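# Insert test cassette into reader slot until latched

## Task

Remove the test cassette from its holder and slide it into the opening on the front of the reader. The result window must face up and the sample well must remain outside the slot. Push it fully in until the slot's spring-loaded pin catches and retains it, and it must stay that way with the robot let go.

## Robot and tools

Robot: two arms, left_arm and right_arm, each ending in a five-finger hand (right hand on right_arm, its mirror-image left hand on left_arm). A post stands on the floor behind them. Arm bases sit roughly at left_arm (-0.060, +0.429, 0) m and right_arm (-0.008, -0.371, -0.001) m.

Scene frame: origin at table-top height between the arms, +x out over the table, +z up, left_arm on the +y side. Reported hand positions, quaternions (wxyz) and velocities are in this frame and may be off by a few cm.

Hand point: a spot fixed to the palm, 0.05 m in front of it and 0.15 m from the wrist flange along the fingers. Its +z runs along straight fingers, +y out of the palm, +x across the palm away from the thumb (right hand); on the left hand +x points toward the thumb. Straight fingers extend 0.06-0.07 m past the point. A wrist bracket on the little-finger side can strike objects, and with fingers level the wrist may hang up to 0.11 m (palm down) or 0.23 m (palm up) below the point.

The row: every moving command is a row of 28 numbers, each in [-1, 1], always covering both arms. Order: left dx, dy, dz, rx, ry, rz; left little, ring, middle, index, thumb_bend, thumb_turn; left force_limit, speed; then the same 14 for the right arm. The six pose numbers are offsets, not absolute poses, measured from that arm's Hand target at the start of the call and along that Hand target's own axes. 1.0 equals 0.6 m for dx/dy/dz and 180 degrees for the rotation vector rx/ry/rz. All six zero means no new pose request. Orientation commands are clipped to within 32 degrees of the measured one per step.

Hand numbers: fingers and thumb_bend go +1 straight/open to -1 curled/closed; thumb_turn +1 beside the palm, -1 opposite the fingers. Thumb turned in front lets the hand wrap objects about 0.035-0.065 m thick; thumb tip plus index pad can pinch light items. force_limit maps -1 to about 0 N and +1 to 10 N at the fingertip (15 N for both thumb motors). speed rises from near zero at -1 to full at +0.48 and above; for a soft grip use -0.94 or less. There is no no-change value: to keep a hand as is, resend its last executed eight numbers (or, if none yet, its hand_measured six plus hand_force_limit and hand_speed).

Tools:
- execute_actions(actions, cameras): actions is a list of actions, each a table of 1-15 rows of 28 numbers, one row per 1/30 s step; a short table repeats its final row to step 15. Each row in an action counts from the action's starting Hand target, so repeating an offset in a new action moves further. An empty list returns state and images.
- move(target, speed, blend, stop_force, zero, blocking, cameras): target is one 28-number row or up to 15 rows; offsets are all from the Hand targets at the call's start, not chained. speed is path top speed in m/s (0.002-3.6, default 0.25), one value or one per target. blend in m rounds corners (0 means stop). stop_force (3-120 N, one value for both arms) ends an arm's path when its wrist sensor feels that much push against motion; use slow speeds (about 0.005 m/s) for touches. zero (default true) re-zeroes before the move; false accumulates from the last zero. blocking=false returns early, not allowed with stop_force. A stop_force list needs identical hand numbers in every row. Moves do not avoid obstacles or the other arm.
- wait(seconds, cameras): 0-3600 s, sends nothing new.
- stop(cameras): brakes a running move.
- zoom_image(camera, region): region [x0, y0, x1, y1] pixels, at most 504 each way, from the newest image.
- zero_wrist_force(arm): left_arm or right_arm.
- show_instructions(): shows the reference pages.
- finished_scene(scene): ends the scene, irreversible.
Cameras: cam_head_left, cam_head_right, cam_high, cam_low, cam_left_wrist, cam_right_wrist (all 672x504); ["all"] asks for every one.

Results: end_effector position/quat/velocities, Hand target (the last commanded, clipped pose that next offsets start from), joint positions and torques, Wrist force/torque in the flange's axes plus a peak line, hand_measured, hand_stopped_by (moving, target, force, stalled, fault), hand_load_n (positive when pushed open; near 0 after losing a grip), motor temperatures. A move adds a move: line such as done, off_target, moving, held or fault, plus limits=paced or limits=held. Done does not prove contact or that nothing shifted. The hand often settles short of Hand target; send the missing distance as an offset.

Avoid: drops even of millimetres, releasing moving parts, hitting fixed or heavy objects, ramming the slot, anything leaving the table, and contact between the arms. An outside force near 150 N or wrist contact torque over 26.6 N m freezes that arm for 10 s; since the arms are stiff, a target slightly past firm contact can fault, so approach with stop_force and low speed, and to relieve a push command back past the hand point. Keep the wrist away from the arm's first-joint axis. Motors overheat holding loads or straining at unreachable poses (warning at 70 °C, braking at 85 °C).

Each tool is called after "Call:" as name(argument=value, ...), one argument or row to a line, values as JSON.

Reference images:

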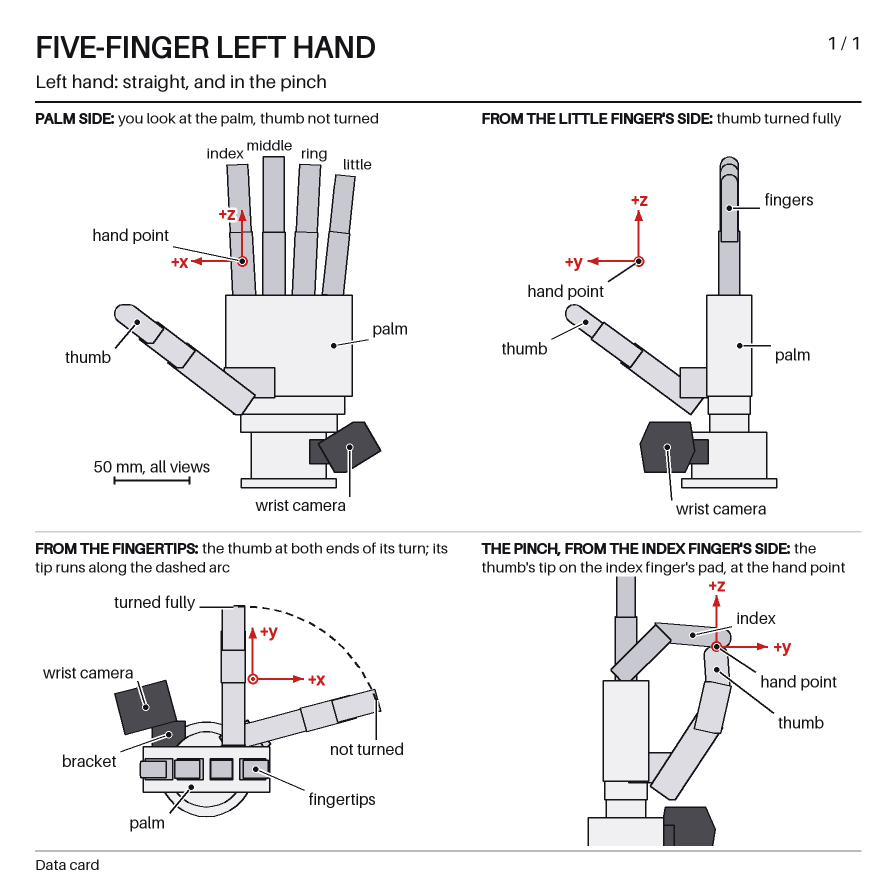

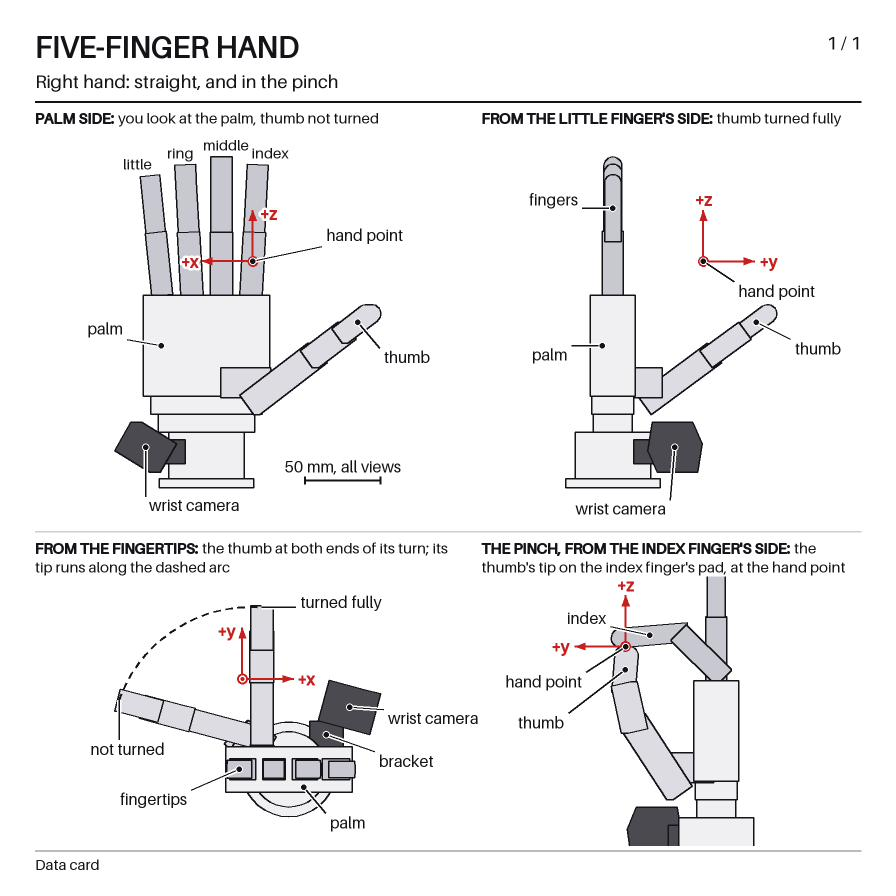

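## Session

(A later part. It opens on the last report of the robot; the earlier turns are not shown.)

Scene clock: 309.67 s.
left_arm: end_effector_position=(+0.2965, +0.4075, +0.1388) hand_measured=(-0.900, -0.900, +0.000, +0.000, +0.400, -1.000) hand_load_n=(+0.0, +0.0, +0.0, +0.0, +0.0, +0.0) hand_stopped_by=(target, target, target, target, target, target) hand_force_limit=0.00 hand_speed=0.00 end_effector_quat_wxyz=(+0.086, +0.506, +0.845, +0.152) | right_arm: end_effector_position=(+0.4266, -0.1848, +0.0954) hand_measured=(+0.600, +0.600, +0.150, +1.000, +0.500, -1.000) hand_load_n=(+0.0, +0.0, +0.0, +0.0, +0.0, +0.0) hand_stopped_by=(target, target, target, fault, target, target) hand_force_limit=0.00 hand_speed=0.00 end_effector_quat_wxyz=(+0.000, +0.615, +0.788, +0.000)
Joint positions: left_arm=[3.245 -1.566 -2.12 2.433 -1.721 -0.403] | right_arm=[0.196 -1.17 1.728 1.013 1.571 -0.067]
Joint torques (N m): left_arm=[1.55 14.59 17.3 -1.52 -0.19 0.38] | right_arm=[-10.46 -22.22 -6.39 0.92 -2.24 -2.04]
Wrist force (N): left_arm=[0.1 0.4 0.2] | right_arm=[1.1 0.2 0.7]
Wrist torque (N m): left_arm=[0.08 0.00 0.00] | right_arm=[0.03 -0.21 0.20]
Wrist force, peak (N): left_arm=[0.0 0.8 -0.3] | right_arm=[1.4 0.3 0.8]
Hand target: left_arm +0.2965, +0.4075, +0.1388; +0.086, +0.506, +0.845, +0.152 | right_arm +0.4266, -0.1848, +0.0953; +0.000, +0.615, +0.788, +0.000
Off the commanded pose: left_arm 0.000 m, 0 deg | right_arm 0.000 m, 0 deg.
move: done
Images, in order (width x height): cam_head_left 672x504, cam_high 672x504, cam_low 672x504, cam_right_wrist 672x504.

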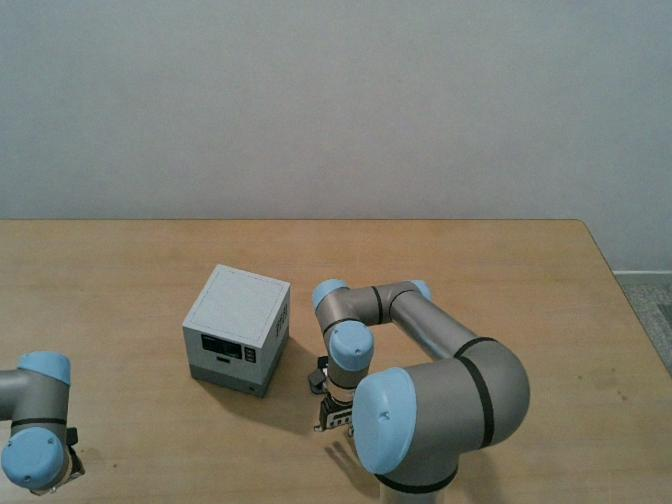

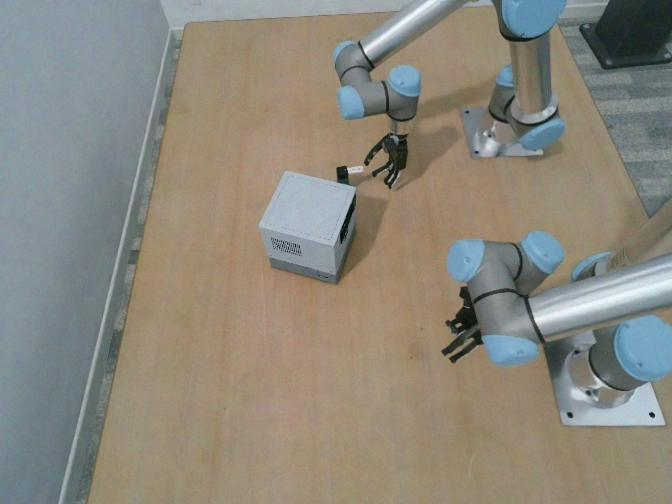

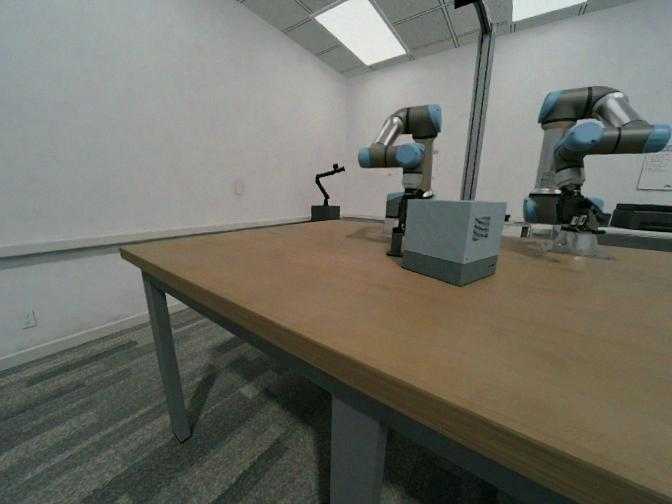

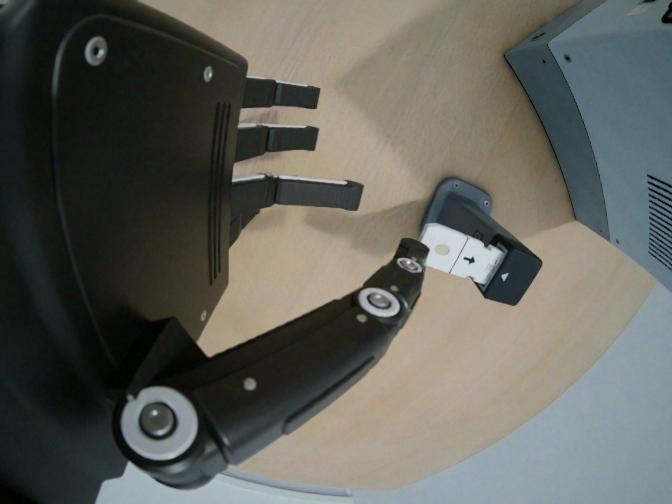

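Call:
move(
  target=[0,0,0,0,0,0,-0.9,-0.9,0,0,0.4,-1,0,0,0.004,0.042,0.0,0,0,0,0.6,0.6,0.15,1,0.4,-1,0,0],
  speed=0.05,
  stop_force=4,
  cameras=["cam_right_wrist","cam_high","cam_head_left"],
)

Call:
zoom_image(
  camera="cam_right_wrist",
  region=[330, 130, 530, 330],
)

Call:
zoom_image(
  camera="cam_high",
  region=[320, 110, 420, 210],
)

Scene clock: 362.03 s.
left_arm: end_effector_position=(+0.2965, +0.4075, +0.1388) hand_measured=(-0.900, -0.900, +0.000, +0.000, +0.400, -1.000) hand_load_n=(+0.0, +0.0, +0.0, +0.0, +0.0, +0.0) hand_stopped_by=(target, target, target, target, target, target) hand_force_limit=0.00 hand_speed=0.00 end_effector_quat_wxyz=(+0.086, +0.506, +0.845, +0.152) | right_arm: end_effector_position=(+0.4505, -0.1764, +0.0953) hand_measured=(+0.600, +0.600, +0.150, +1.000, +0.400, -1.000) hand_load_n=(+0.0, +0.0, +0.0, +0.0, +0.0, +0.0) hand_stopped_by=(target, target, target, fault, target, target) hand_force_limit=0.00 hand_speed=0.00 end_effector_quat_wxyz=(+0.000, +0.615, +0.788, +0.000)
Joint positions: left_arm=[3.245 -1.566 -2.12 2.433 -1.721 -0.403] | right_arm=[0.205 -1.116 1.647 1.04 1.571 -0.058]
Joint torques (N m): left_arm=[1.5 14.86 17.34 -1.64 -0.27 0.43] | right_arm=[9.36 -24.61 -28.17 3.76 1.55 1.71]
Wrist force (N): left_arm=[-0.1 0.3 0.1] | right_arm=[1.3 0.1 0.6]
Wrist torque (N m): left_arm=[0.07 0.02 -0.02] | right_arm=[0.02 -0.19 0.06]
Wrist force, peak (N): left_arm=[0.7 0.3 0.0] | right_arm=[1.2 0.6 0.9]
Hand target: left_arm +0.2965, +0.4075, +0.1388; +0.086, +0.506, +0.845, +0.152 | right_arm +0.4505, -0.1764, +0.0953; +0.000, +0.615, +0.788, +0.000
Off the commanded pose: left_arm 0.000 m, 0 deg | right_arm 0.000 m, 0 deg.
move: done
Images, in order (width x height): cam_head_left 672x504, cam_high 672x504, cam_right_wrist 672x504.

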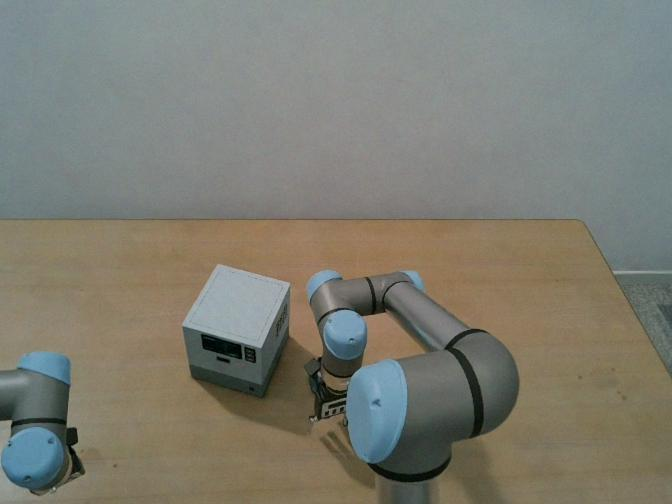

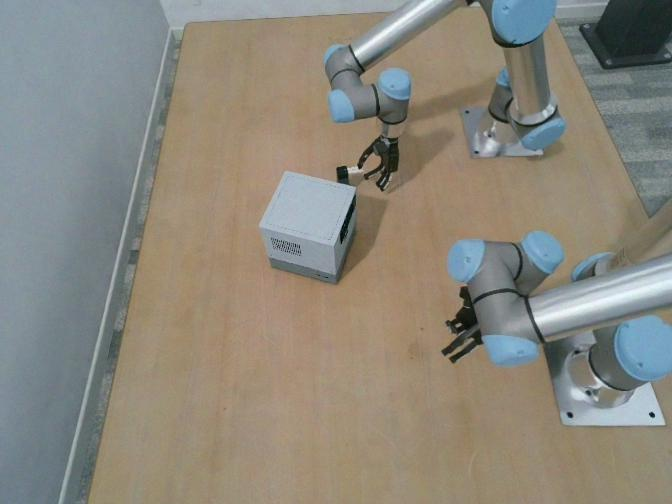

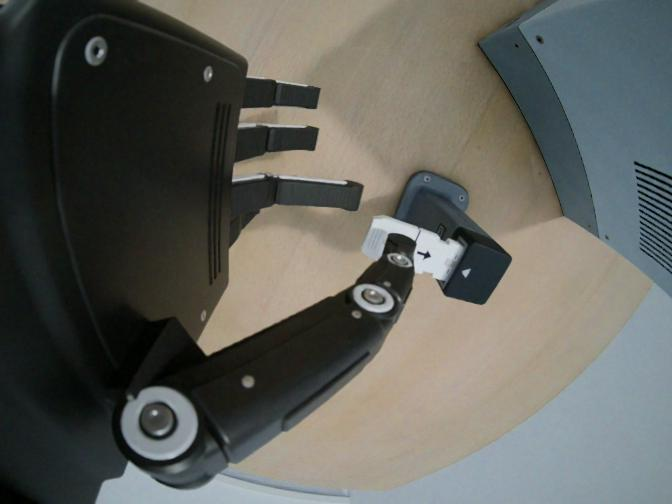

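Scaled by 2.520 from the camera's image (finer frame: 960x720).

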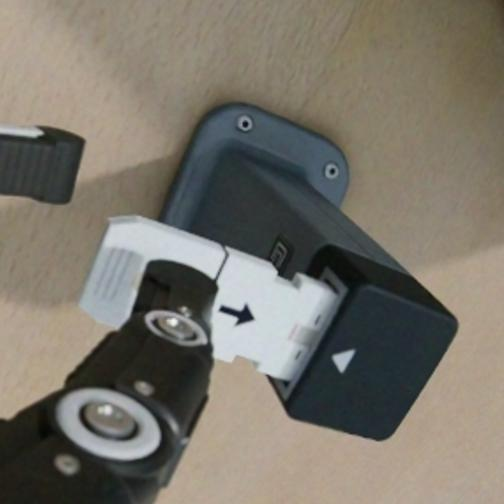

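Scaled by 5.040 from the camera's image (finer frame: 960x720).

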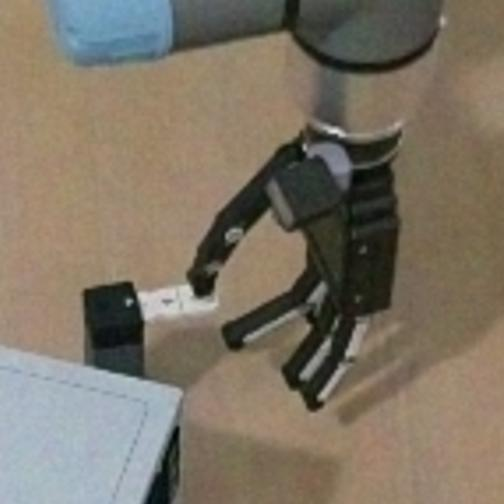

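Call:
move(
  target=[0,0,0,0,0,0,-0.9,-0.9,0,0,0.4,-1,0,0,-0.0042,0.045,0.0,0,0,0,0.6,0.6,0.15,1,0.4,-1,0,0],
  speed=0.04,
  stop_force=4,
  cameras=["cam_right_wrist","cam_high"],
)

Call:
zoom_image(
  camera="cam_right_wrist",
  region=[330, 130, 530, 330],
)

Call:
zoom_image(
  camera="cam_high",
  region=[320, 110, 420, 210],
)

Scene clock: 380.57 s.
left_arm: end_effector_position=(+0.2965, +0.4075, +0.1388) hand_measured=(-0.900, -0.900, +0.000, +0.000, +0.400, -1.000) hand_load_n=(+0.5, +0.0, +0.0, +0.5, +0.0, +0.0) hand_stopped_by=(target, target, target, target, target, target) hand_force_limit=0.00 hand_speed=0.00 end_effector_quat_wxyz=(+0.086, +0.506, +0.845, +0.152) | right_arm: end_effector_position=(+0.4773, -0.1723, +0.0953) hand_measured=(+0.600, +0.600, +0.150, +1.000, +0.400, -1.000) hand_load_n=(+0.0, +0.0, +0.0, +0.0, +0.0, +0.0) hand_stopped_by=(target, target, target, fault, target, target) hand_force_limit=0.00 hand_speed=0.00 end_effector_quat_wxyz=(+0.000, +0.615, +0.788, +0.000)
Joint positions: left_arm=[3.245 -1.566 -2.12 2.433 -1.721 -0.403] | right_arm=[0.203 -1.062 1.56 1.072 1.571 -0.06]
Joint torques (N m): left_arm=[2.15 15.81 17.8 -1.53 -0.21 0.34] | right_arm=[-10.88 -28.18 -28.57 3.66 -1.43 -1.88]
Wrist force (N): left_arm=[0.2 0.5 0.0] | right_arm=[1.1 0.4 0.7]
Wrist torque (N m): left_arm=[0.11 -0.01 0.00] | right_arm=[0.08 -0.17 0.20]
Wrist force, peak (N): left_arm=[0.3 0.7 0.0] | right_arm=[1.2 0.2 1.2]
Hand target: left_arm +0.2965, +0.4075, +0.1388; +0.086, +0.506, +0.845, +0.152 | right_arm +0.4773, -0.1723, +0.0953; +0.000, +0.615, +0.788, +0.000
Off the commanded pose: left_arm 0.000 m, 0 deg | right_arm 0.000 m, 0 deg.
move: done
Images, in order (width x height): cam_high 672x504, cam_right_wrist 672x504.

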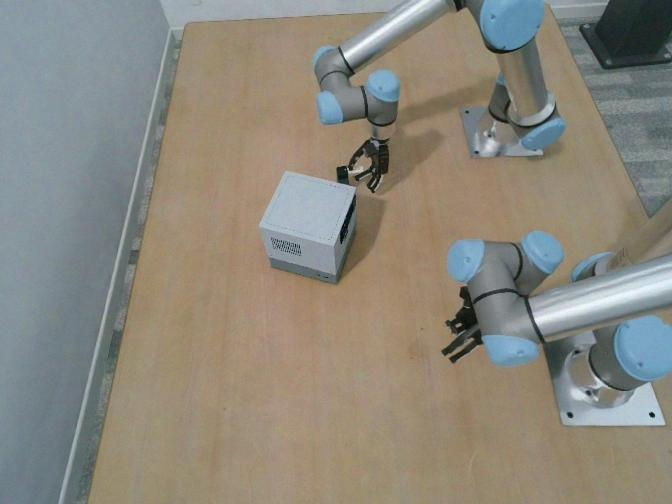

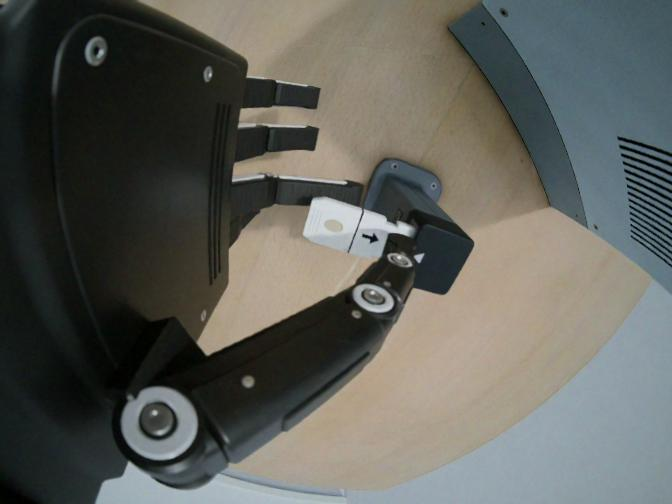

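Scaled by 2.520 from the camera's image (finer frame: 960x720).

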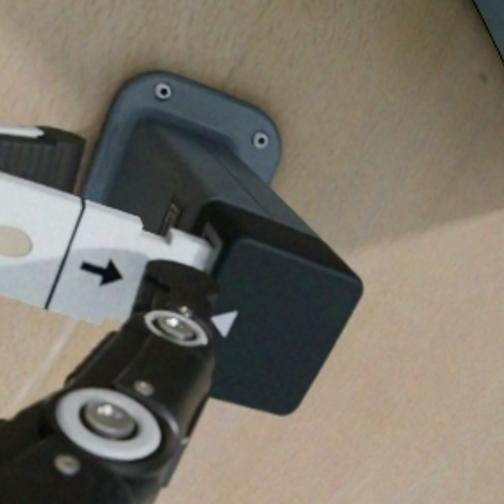

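Scaled by 5.040 from the camera's image (finer frame: 960x720).

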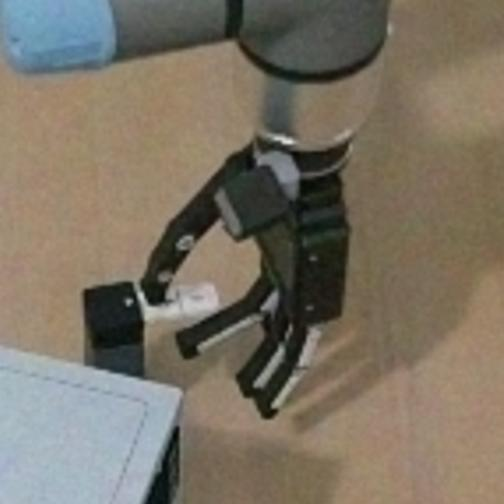

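Call:
move(
  target=[0,0,0,0,0,0,-0.9,-0.9,0,0,0.4,-1,0,0,0,0,-0.008,0,0,0,0.6,0.6,0.15,1,0.4,-1,0,0],
  speed=0.04,
  stop_force=4,
)

Call:
move(
  target=[0,0,0,0,0,0,-0.9,-0.9,0,0,0.4,-1,0,0,0,0,0,0,0,0,0.6,0.6,-0.15,1,0.4,-1,-0.7,-0.94],
  cameras=["cam_right_wrist","cam_high"],
)

Call:
zoom_image(
  camera="cam_right_wrist",
  region=[280, 130, 480, 330],
)

Call:
zoom_image(
  camera="cam_high",
  region=[320, 110, 420, 210],
)

Scene clock: 389.63 s.
left_arm: end_effector_position=(+0.2965, +0.4075, +0.1388) hand_measured=(-0.900, -0.900, +0.000, +0.000, +0.400, -1.000) hand_load_n=(+0.0, +0.0, +0.0, +0.0, +0.0, +0.0) hand_stopped_by=(target, target, target, target, target, target) hand_force_limit=0.00 hand_speed=0.00 end_effector_quat_wxyz=(+0.086, +0.506, +0.845, +0.152) | right_arm: end_effector_position=(+0.4773, -0.1723, +0.1001) hand_measured=(+0.600, +0.600, +0.150, +1.000, +0.400, -1.000) hand_load_n=(+0.0, +0.0, +0.0, +0.0, +0.0, +0.0) hand_stopped_by=(target, target, target, fault, target, target) hand_force_limit=0.00 hand_speed=0.00 end_effector_quat_wxyz=(+0.000, +0.615, +0.788, +0.000)
Joint positions: left_arm=[3.245 -1.566 -2.12 2.433 -1.721 -0.403] | right_arm=[0.203 -1.067 1.555 1.083 1.571 -0.06]
Joint torques (N m): left_arm=[1.84 15.59 18.16 -1.52 -0.23 0.66] | right_arm=[-8.18 -53.6 -28.58 3.83 -1.13 -0.44]
Wrist force (N): left_arm=[0.0 0.4 -0.2] | right_arm=[1.3 0.1 0.6]
Wrist torque (N m): left_arm=[0.11 0.01 -0.01] | right_arm=[0.03 -0.21 0.21]
Wrist force, peak (N): left_arm=[0.5 0.6 0.1] | right_arm=[1.6 0.4 0.7]
Hand target: left_arm +0.2965, +0.4075, +0.1388; +0.086, +0.506, +0.845, +0.152 | right_arm +0.4773, -0.1723, +0.1001; +0.000, +0.615, +0.788, +0.000
Off the commanded pose: left_arm 0.000 m, 0 deg | right_arm 0.000 m, 0 deg.
move: done

Scene clock: 391.37 s.
left_arm: end_effector_position=(+0.2965, +0.4075, +0.1388) hand_measured=(-0.900, -0.900, +0.000, +0.000, +0.400, -1.000) hand_load_n=(+0.0, +0.0, +0.0, +0.0, +0.0, +0.0) hand_stopped_by=(target, target, target, target, target, target) hand_force_limit=0.00 hand_speed=0.00 end_effector_quat_wxyz=(+0.086, +0.506, +0.845, +0.152) | right_arm: end_effector_position=(+0.4773, -0.1723, +0.1001) hand_measured=(+0.600, +0.600, -0.098, +1.000, +0.400, -1.000) hand_load_n=(+0.0, +0.0, +2.0, +0.0, +0.5, +0.0) hand_stopped_by=(target, target, force, fault, target, target) hand_force_limit=-0.70 hand_speed=-0.94 end_effector_quat_wxyz=(+0.000, +0.615, +0.788, +0.000)
Joint positions: left_arm=[3.245 -1.566 -2.12 2.433 -1.721 -0.403] | right_arm=[0.203 -1.067 1.555 1.083 1.571 -0.06]
Joint torques (N m): left_arm=[1.12 14.93 17.87 -1.52 -0.15 0.51] | right_arm=[-6.93 -53.5 -28.48 2.76 -1.13 0.54]
Wrist force (N): left_arm=[0.1 0.1 0.2] | right_arm=[1.6 -2.7 3.0]
Wrist torque (N m): left_arm=[0.05 0.00 0.00] | right_arm=[-0.15 -0.28 0.16]
Wrist force, peak (N): left_arm=[0.3 0.7 0.0] | right_arm=[1.8 -2.7 3.0]
Hand target: left_arm +0.2965, +0.4075, +0.1388; +0.086, +0.506, +0.845, +0.152 | right_arm +0.4773, -0.1723, +0.1001; +0.000, +0.615, +0.788, +0.000
Off the commanded pose: left_arm 0.000 m, 0 deg | right_arm 0.000 m, 0 deg.
move: done
Images, in order (width x height): cam_high 672x504, cam_right_wrist 672x504.

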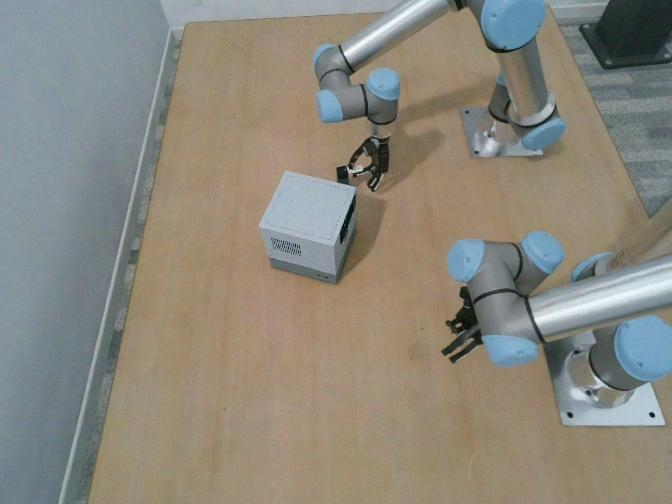

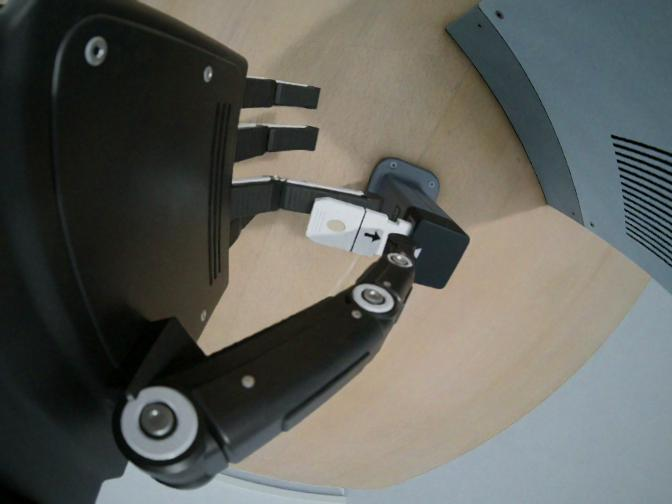

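Scaled by 2.520 from the camera's image (finer frame: 960x720).

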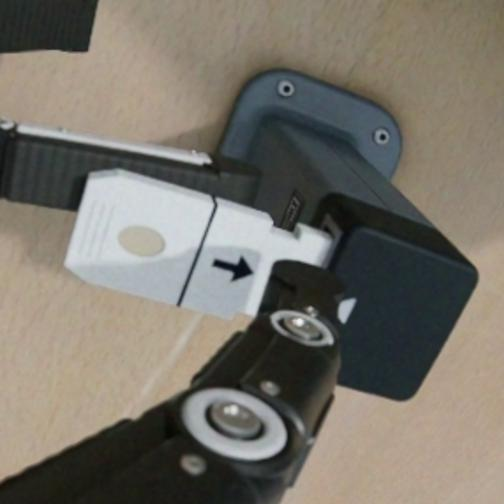

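Scaled by 5.040 from the camera's image (finer frame: 960x720).

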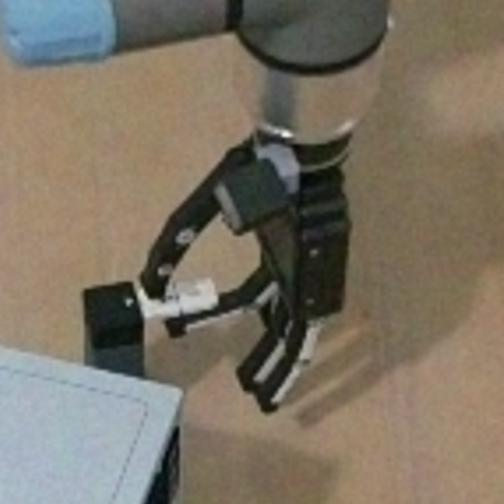

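Call:
move(
  target=[0,0,0,0,0,0,-0.9,-0.9,0,0,0.4,-1,0,0,0,0,0,0,0,0,0.6,0.6,0.18,1,0.4,-1,-0.7,-0.6],
)

Call:
move(
  target=[0,0,0,0,0,0,-0.9,-0.9,0,0,0.4,-1,0,0,0,-0.0117,-0.008,0,0,0,0.6,0.6,0.18,1,0.4,-1,-0.7,-0.6],
  speed=0.04,
  stop_force=4,
)

Call:
move(
  target=[0,0,0,0,0,0,-0.9,-0.9,0,0,0.4,-1,0,0,0,0,0,0,0,0,0.6,0.6,-0.15,1,0.4,-1,-0.8,-0.94],
  cameras=["cam_right_wrist","cam_high"],
)

Call:
zoom_image(
  camera="cam_right_wrist",
  region=[280, 130, 480, 330],
)

Call:
zoom_image(
  camera="cam_high",
  region=[320, 110, 420, 210],
)

Scene clock: 405.90 s.
left_arm: end_effector_position=(+0.2965, +0.4075, +0.1388) hand_measured=(-0.900, -0.900, +0.000, +0.000, +0.400, -1.000) hand_load_n=(+0.0, +0.5, +0.0, +0.0, -0.5, +0.0) hand_stopped_by=(target, target, target, target, target, target) hand_force_limit=0.00 hand_speed=0.00 end_effector_quat_wxyz=(+0.086, +0.506, +0.845, +0.152) | right_arm: end_effector_position=(+0.4773, -0.1723, +0.1001) hand_measured=(+0.600, +0.600, +0.180, +1.000, +0.400, -1.000) hand_load_n=(+0.0, +0.0, +0.0, -0.5, +0.0, -0.5) hand_stopped_by=(target, target, target, fault, target, target) hand_force_limit=-0.70 hand_speed=-0.60 end_effector_quat_wxyz=(+0.000, +0.615, +0.788, +0.000)
Joint positions: left_arm=[3.245 -1.566 -2.12 2.433 -1.721 -0.403] | right_arm=[0.203 -1.067 1.555 1.083 1.571 -0.06]
Joint torques (N m): left_arm=[2.13 15.04 18.59 -1.42 -0.07 0.62] | right_arm=[-3.69 -54.76 -28.09 1.28 -0.9 1.32]
Wrist force (N): left_arm=[0.1 0.2 0.1] | right_arm=[1.1 0.8 1.1]
Wrist torque (N m): left_arm=[0.08 0.00 0.00] | right_arm=[0.14 -0.19 0.21]
Wrist force, peak (N): left_arm=[0.6 0.5 -0.3] | right_arm=[1.6 -3.0 3.2]
Hand target: left_arm +0.2965, +0.4075, +0.1388; +0.086, +0.506, +0.845, +0.152 | right_arm +0.4773, -0.1723, +0.1001; +0.000, +0.615, +0.788, +0.000
Off the commanded pose: left_arm 0.000 m, 0 deg | right_arm 0.000 m, 0 deg.
move: done

Scene clock: 407.33 s.
left_arm: end_effector_position=(+0.2965, +0.4075, +0.1388) hand_measured=(-0.900, -0.900, +0.000, +0.000, +0.400, -1.000) hand_load_n=(+0.0, +0.0, +0.0, +0.0, +0.0, +0.0) hand_stopped_by=(target, target, target, target, target, target) hand_force_limit=0.00 hand_speed=0.00 end_effector_quat_wxyz=(+0.086, +0.506, +0.845, +0.152) | right_arm: end_effector_position=(+0.4705, -0.1740, +0.1049) hand_measured=(+0.600, +0.600, +0.180, +1.000, +0.400, -1.000) hand_load_n=(+0.0, +0.0, +0.0, +0.0, +0.0, +0.0) hand_stopped_by=(target, target, target, fault, target, target) hand_force_limit=-0.70 hand_speed=-0.60 end_effector_quat_wxyz=(+0.000, +0.615, +0.788, +0.000)
Joint positions: left_arm=[3.245 -1.566 -2.12 2.433 -1.721 -0.403] | right_arm=[0.202 -1.087 1.573 1.085 1.571 -0.061]
Joint torques (N m): left_arm=[1.69 14.98 17.53 -1.38 -0.02 0.72] | right_arm=[-9.8 -53 -6.55 3.68 -0.41 -1.89]
Wrist force (N): left_arm=[0.2 0.4 -0.1] | right_arm=[1.1 0.5 0.9]
Wrist torque (N m): left_arm=[0.11 -0.03 0.00] | right_arm=[0.10 -0.19 0.20]
Wrist force, peak (N): left_arm=[0.6 0.4 -0.2] | right_arm=[1.2 0.8 1.0]
Hand target: left_arm +0.2965, +0.4075, +0.1388; +0.086, +0.506, +0.845, +0.152 | right_arm +0.4705, -0.1740, +0.1049; +0.000, +0.615, +0.788, +0.000
Off the commanded pose: left_arm 0.000 m, 0 deg | right_arm 0.000 m, 0 deg.
move: done

Scene clock: 408.73 s.
left_arm: end_effector_position=(+0.2965, +0.4075, +0.1388) hand_measured=(-0.900, -0.900, +0.000, +0.000, +0.400, -1.000) hand_load_n=(+0.0, +0.0, +0.0, +0.0, +0.0, +0.0) hand_stopped_by=(target, target, target, target, target, target) hand_force_limit=0.00 hand_speed=0.00 end_effector_quat_wxyz=(+0.086, +0.506, +0.845, +0.152) | right_arm: end_effector_position=(+0.4704, -0.1740, +0.1049) hand_measured=(+0.600, +0.600, -0.012, +1.000, +0.400, -1.000) hand_load_n=(+0.0, +0.0, +1.0, +0.0, +0.0, +0.0) hand_stopped_by=(target, target, force, fault, target, target) hand_force_limit=-0.80 hand_speed=-0.94 end_effector_quat_wxyz=(+0.000, +0.615, +0.788, +0.000)
Joint positions: left_arm=[3.245 -1.566 -2.12 2.433 -1.721 -0.403] | right_arm=[0.202 -1.087 1.573 1.085 1.571 -0.061]
Joint torques (N m): left_arm=[1.66 16.07 17.43 -1.31 -0.11 0.7] | right_arm=[-10.2 -52.78 -7.94 3.24 -0.39 -2.06]
Wrist force (N): left_arm=[0.1 0.3 -0.2] | right_arm=[1.4 -1.0 1.7]
Wrist torque (N m): left_arm=[0.08 -0.01 0.00] | right_arm=[-0.02 -0.24 0.18]
Wrist force, peak (N): left_arm=[0.7 0.2 0.0] | right_arm=[1.5 -1.2 1.8]
Hand target: left_arm +0.2965, +0.4075, +0.1388; +0.086, +0.506, +0.845, +0.152 | right_arm +0.4705, -0.1740, +0.1049; +0.000, +0.615, +0.788, +0.000
Off the commanded pose: left_arm 0.000 m, 0 deg | right_arm 0.000 m, 0 deg.
move: done
Images, in order (width x height): cam_high 672x504, cam_right_wrist 672x504.

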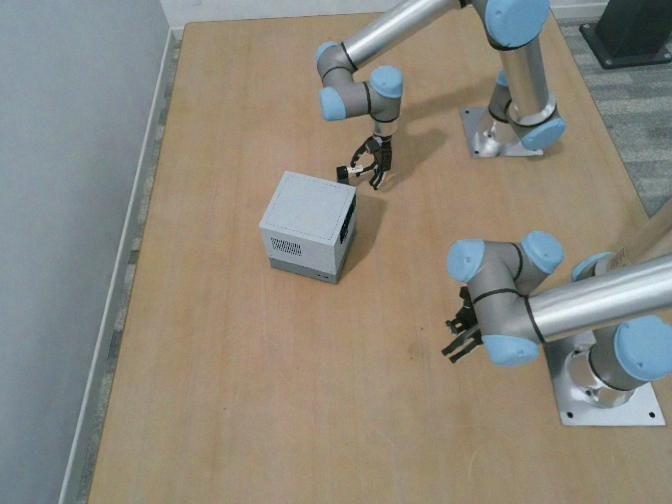

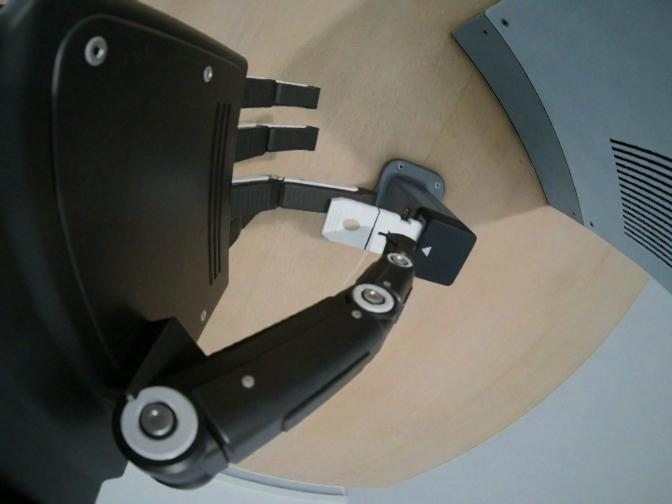

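Scaled by 2.520 from the camera's image (finer frame: 960x720).

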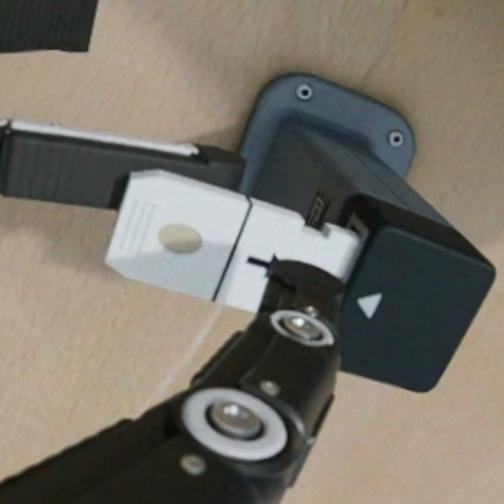

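Scaled by 5.040 from the camera's image (finer frame: 960x720).

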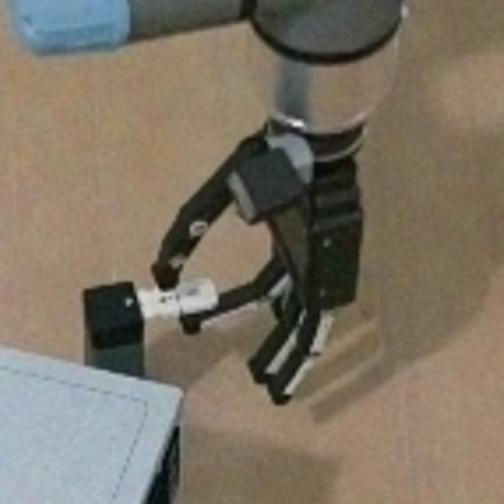

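Call:
move(
  target=[0,0,0,0,0,0,-0.9,-0.9,0,0,0.4,-1,0,0,0,0,0,0,0,0,0.6,0.6,-0.15,1,-0.5,-1,-0.6,-0.9],
  cameras=["cam_right_wrist","cam_high"],
)

Call:
zoom_image(
  camera="cam_right_wrist",
  region=[280, 130, 480, 330],
)

Call:
zoom_image(
  camera="cam_high",
  region=[320, 110, 420, 210],
)

Scene clock: 419.50 s.
left_arm: end_effector_position=(+0.2965, +0.4075, +0.1388) hand_measured=(-0.900, -0.900, +0.000, +0.000, +0.400, -1.000) hand_load_n=(+0.0, +0.0, +0.0, +0.0, +0.0, +0.0) hand_stopped_by=(target, target, target, target, target, target) hand_force_limit=0.00 hand_speed=0.00 end_effector_quat_wxyz=(+0.086, +0.506, +0.845, +0.152) | right_arm: end_effector_position=(+0.4705, -0.1740, +0.1049) hand_measured=(+0.600, +0.600, -0.012, +1.000, -0.306, -1.000) hand_load_n=(+0.0, +0.0, +1.0, +0.0, +0.0, -0.5) hand_stopped_by=(target, target, force, fault, moving, target) hand_force_limit=-0.60 hand_speed=-0.90 end_effector_quat_wxyz=(+0.000, +0.615, +0.788, +0.000)
Joint positions: left_arm=[3.245 -1.566 -2.12 2.433 -1.721 -0.403] | right_arm=[0.202 -1.087 1.573 1.085 1.571 -0.061]
Joint torques (N m): left_arm=[1.85 14.84 18.62 -1.29 -0.07 0.83] | right_arm=[-9.76 -53.22 -27.33 1.59 0.05 -1.97]
Wrist force (N): left_arm=[0.3 0.4 0.0] | right_arm=[1.6 -0.9 1.6]
Wrist torque (N m): left_arm=[0.09 -0.03 0.00] | right_arm=[0.00 -0.26 0.19]
Wrist force, peak (N): left_arm=[0.5 0.5 -0.1] | right_arm=[1.4 -1.3 2.1]
Hand target: left_arm +0.2965, +0.4075, +0.1388; +0.086, +0.506, +0.845, +0.152 | right_arm +0.4705, -0.1740, +0.1049; +0.000, +0.615, +0.788, +0.000
Off the commanded pose: left_arm 0.000 m, 0 deg | right_arm 0.000 m, 0 deg.
move: moving (right_arm; no rest 5 s after the move's start)
Images, in order (width x height): cam_high 672x504, cam_right_wrist 672x504.

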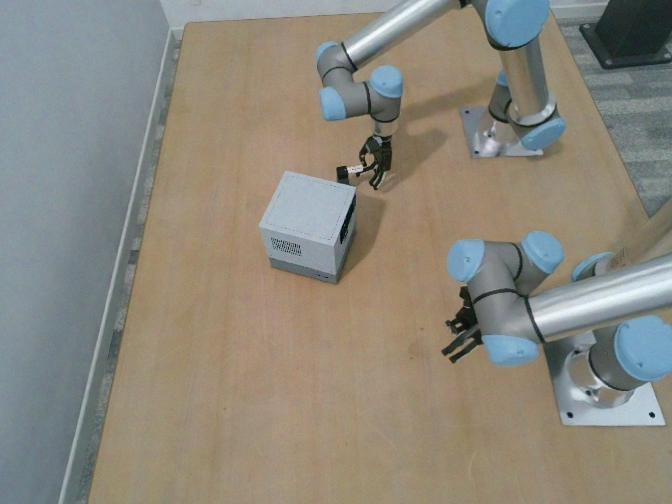

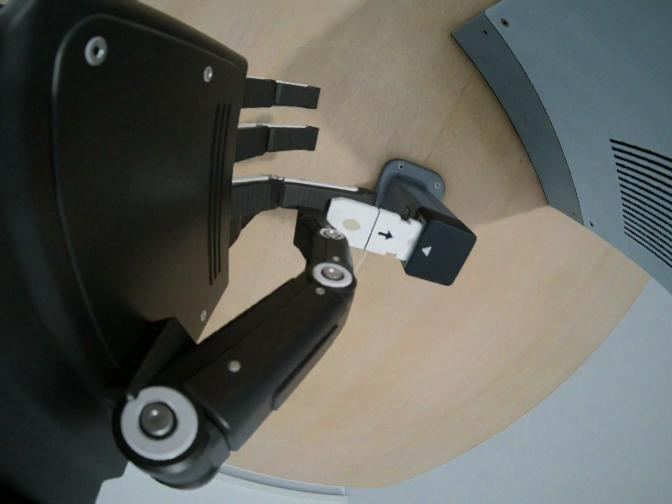

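Scaled by 2.520 from the camera's image (finer frame: 960x720).

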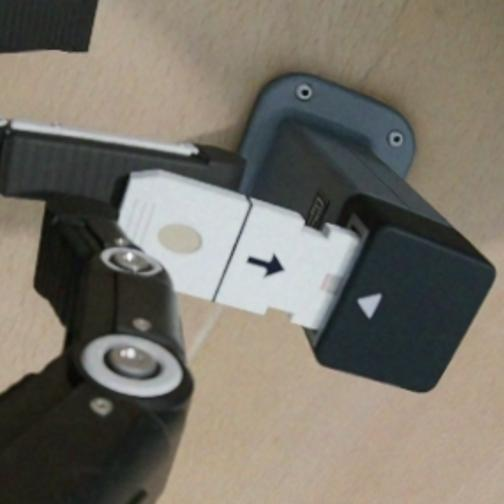

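Scaled by 5.040 from the camera's image (finer frame: 960x720).

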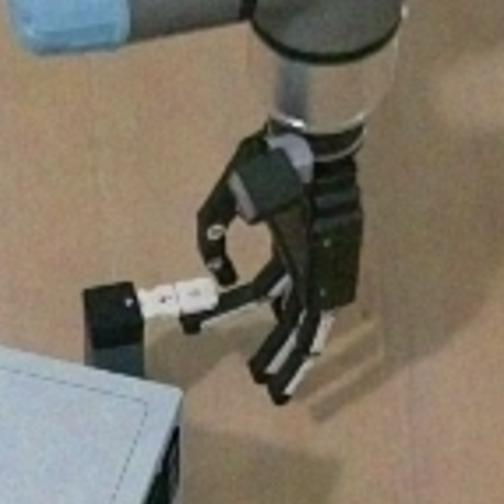

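Call:
move(
  target=[0,0,0,0,0,0,-0.9,-0.9,0,0,0.4,-1,0,0,0,0,0,0,0,0,0.6,0.6,0.12,1,0.05,-1,-0.6,-0.5],
)

Call:
move(
  target=[0,0,0,0,0,0,-0.9,-0.9,0,0,0.4,-1,0,0,0,0,0.025,0,0,0,0.6,0.6,0.12,1,0.05,-1,-0.6,-0.5],
  speed=0.006,
  stop_force=3,
  cameras=["cam_right_wrist","cam_high"],
)

Call:
zoom_image(
  camera="cam_right_wrist",
  region=[280, 130, 480, 330],
)

Call:
zoom_image(
  camera="cam_high",
  region=[320, 110, 420, 210],
)

Scene clock: 435.87 s.
left_arm: end_effector_position=(+0.2965, +0.4075, +0.1388) hand_measured=(-0.900, -0.900, +0.000, +0.000, +0.400, -1.000) hand_load_n=(+0.0, +0.0, +0.5, +0.0, -0.5, +0.0) hand_stopped_by=(target, target, target, target, target, target) hand_force_limit=0.00 hand_speed=0.00 end_effector_quat_wxyz=(+0.086, +0.506, +0.845, +0.152) | right_arm: end_effector_position=(+0.4705, -0.1740, +0.1049) hand_measured=(+0.600, +0.600, +0.120, +1.000, +0.050, -1.000) hand_load_n=(+0.0, +0.5, +0.0, +0.0, +0.0, +0.0) hand_stopped_by=(target, target, target, fault, target, target) hand_force_limit=-0.60 hand_speed=-0.50 end_effector_quat_wxyz=(+0.000, +0.615, +0.788, +0.000)
Joint positions: left_arm=[3.245 -1.566 -2.12 2.433 -1.721 -0.403] | right_arm=[0.202 -1.087 1.573 1.085 1.571 -0.061]
Joint torques (N m): left_arm=[1.9 14.86 18.59 -1.26 0.05 0.76] | right_arm=[-10.17 -52.63 -27.04 1.56 0.03 -2]
Wrist force (N): left_arm=[0.2 0.2 0.0] | right_arm=[1.1 0.4 0.9]
Wrist torque (N m): left_arm=[0.08 -0.02 0.00] | right_arm=[0.08 -0.18 0.19]
Wrist force, peak (N): left_arm=[0.7 0.3 -0.1] | right_arm=[1.6 -1.2 1.9]
Hand target: left_arm +0.2965, +0.4075, +0.1388; +0.086, +0.506, +0.845, +0.152 | right_arm +0.4705, -0.1740, +0.1049; +0.000, +0.615, +0.788, +0.000
Off the commanded pose: left_arm 0.000 m, 0 deg | right_arm 0.000 m, 0 deg.
move: done

Scene clock: 439.20 s.
left_arm: end_effector_position=(+0.2965, +0.4075, +0.1388) hand_measured=(-0.900, -0.900, +0.000, +0.000, +0.400, -1.000) hand_load_n=(+0.0, +0.0, +0.0, +0.0, +0.0, +0.0) hand_stopped_by=(target, target, target, target, target, target) hand_force_limit=0.00 hand_speed=0.00 end_effector_quat_wxyz=(+0.086, +0.506, +0.845, +0.152) | right_arm: end_effector_position=(+0.4705, -0.1740, +0.0930) hand_measured=(+0.600, +0.600, +0.120, +1.000, +0.050, -1.000) hand_load_n=(+0.0, +0.0, +0.0, +0.0, +0.0, +0.0) hand_stopped_by=(target, target, target, fault, target, target) hand_force_limit=-0.60 hand_speed=-0.50 end_effector_quat_wxyz=(+0.000, +0.615, +0.788, +0.000)
Joint positions: left_arm=[3.245 -1.566 -2.12 2.433 -1.721 -0.403] | right_arm=[0.202 -1.074 1.586 1.058 1.571 -0.061]
Joint torques (N m): left_arm=[1.75 15.12 18.28 -1.27 -0.05 0.9] | right_arm=[-9.28 -51.47 -26.82 3.45 0.18 -2.07]
Wrist force (N): left_arm=[0.1 -0.1 -0.1] | right_arm=[1.2 -0.2 -2.1]
Wrist torque (N m): left_arm=[0.04 -0.02 0.02] | right_arm=[0.08 -0.17 0.20]
Wrist force, peak (N): left_arm=[0.4 0.7 -0.2] | right_arm=[0.9 -0.1 -4.2]
Hand target: left_arm +0.2965, +0.4075, +0.1388; +0.086, +0.506, +0.845, +0.152 | right_arm +0.4705, -0.1740, +0.0930; +0.000, +0.615, +0.788, +0.000 (not the last commanded pose)
Off the commanded pose: left_arm 0.000 m, 0 deg | right_arm 0.003 m, 0 deg.
move: contact (right_arm)
Images, in order (width x height): cam_high 672x504, cam_right_wrist 672x504.

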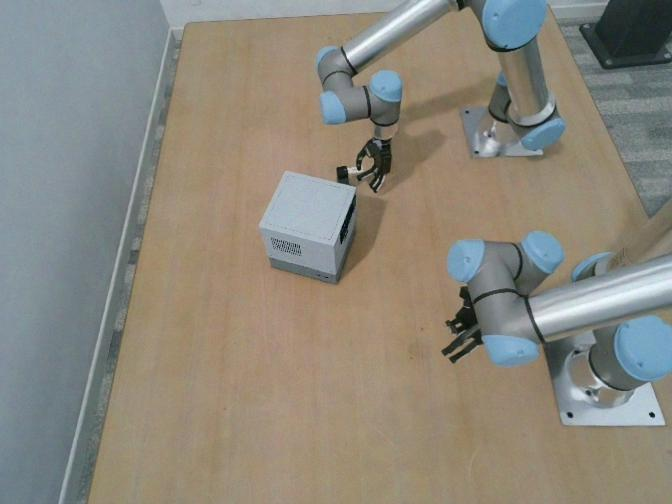

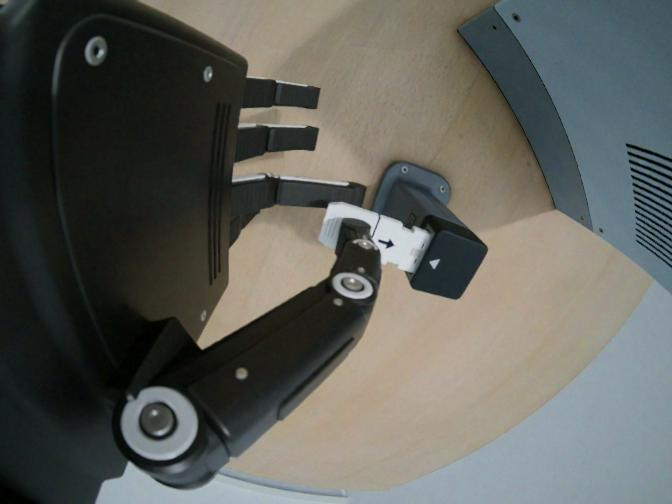

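Scaled by 2.520 from the camera's image (finer frame: 960x720).

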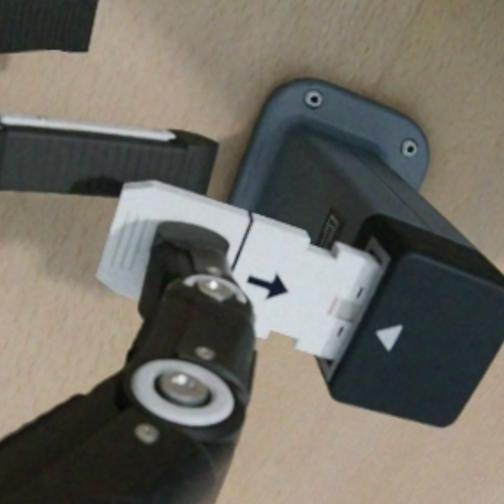

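Scaled by 5.040 from the camera's image (finer frame: 960x720).

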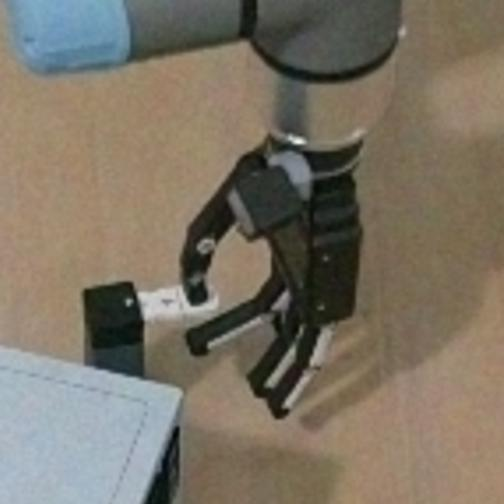

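Call:
move(
  target=[0,0,0,0,0,0,-0.9,-0.9,0,0,0.4,-1,0,0,0,0,0,0,0,0,0.6,0.6,-0.5,1,0.05,-1,-0.4,-0.94],
  cameras=["cam_right_wrist","cam_high"],
)

Call:
zoom_image(
  camera="cam_right_wrist",
  region=[280, 130, 480, 330],
)

Call:
zoom_image(
  camera="cam_high",
  region=[320, 110, 420, 210],
)

Scene clock: 445.73 s.
left_arm: end_effector_position=(+0.2965, +0.4075, +0.1388) hand_measured=(-0.900, -0.900, +0.000, +0.000, +0.400, -1.000) hand_load_n=(+0.0, +0.0, +0.0, +0.0, -0.5, +0.5) hand_stopped_by=(target, target, target, target, target, target) hand_force_limit=0.00 hand_speed=0.00 end_effector_quat_wxyz=(+0.086, +0.506, +0.845, +0.152) | right_arm: end_effector_position=(+0.4705, -0.1740, +0.0930) hand_measured=(+0.600, +0.600, -0.160, +1.000, +0.050, -1.000) hand_load_n=(+0.0, +0.0, +3.5, +0.0, +0.0, +0.0) hand_stopped_by=(target, target, force, fault, target, target) hand_force_limit=-0.40 hand_speed=-0.94 end_effector_quat_wxyz=(+0.000, +0.615, +0.788, +0.000)
Joint positions: left_arm=[3.245 -1.566 -2.12 2.433 -1.721 -0.403] | right_arm=[0.202 -1.074 1.586 1.058 1.571 -0.061]
Joint torques (N m): left_arm=[1.22 15.85 18.01 -1.2 0.12 1.03] | right_arm=[-5.14 -51.13 -27.68 2.87 0.23 -2.04]
Wrist force (N): left_arm=[0.2 0.2 -0.1] | right_arm=[1.1 -1.2 -1.3]
Wrist torque (N m): left_arm=[0.08 -0.03 0.00] | right_arm=[0.02 -0.15 0.18]
Wrist force, peak (N): left_arm=[0.3 0.6 0.3] | right_arm=[1.2 -0.1 -2.6]
Hand target: left_arm +0.2965, +0.4075, +0.1388; +0.086, +0.506, +0.845, +0.152 | right_arm +0.4705, -0.1740, +0.0930; +0.000, +0.615, +0.788, +0.000
Off the commanded pose: left_arm 0.000 m, 0 deg | right_arm 0.000 m, 0 deg.
move: done
Images, in order (width x height): cam_high 672x504, cam_right_wrist 672x504.

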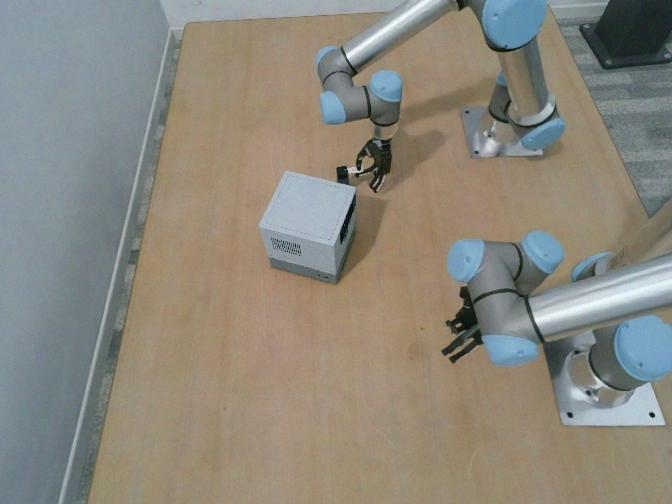

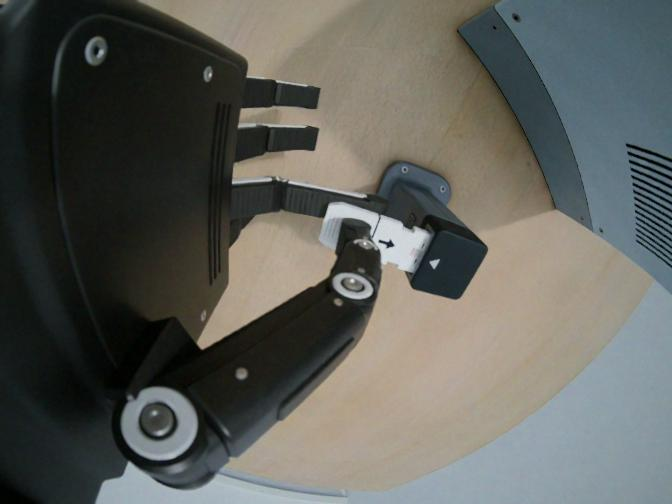

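Scaled by 2.520 from the camera's image (finer frame: 960x720).

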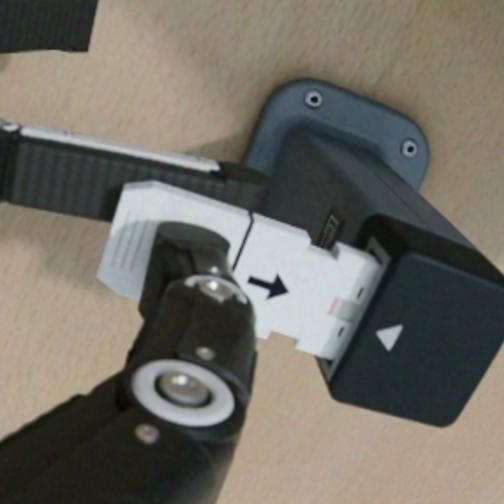

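Scaled by 5.040 from the camera's image (finer frame: 960x720).

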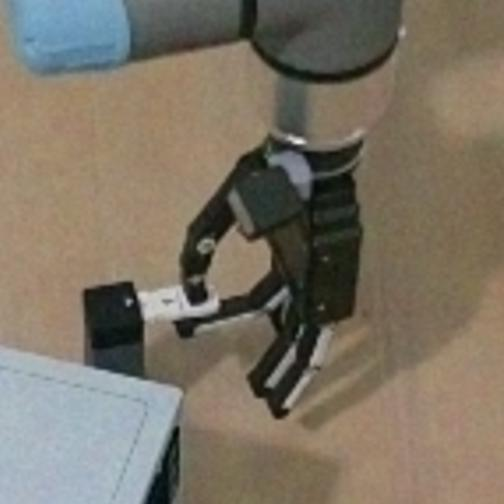

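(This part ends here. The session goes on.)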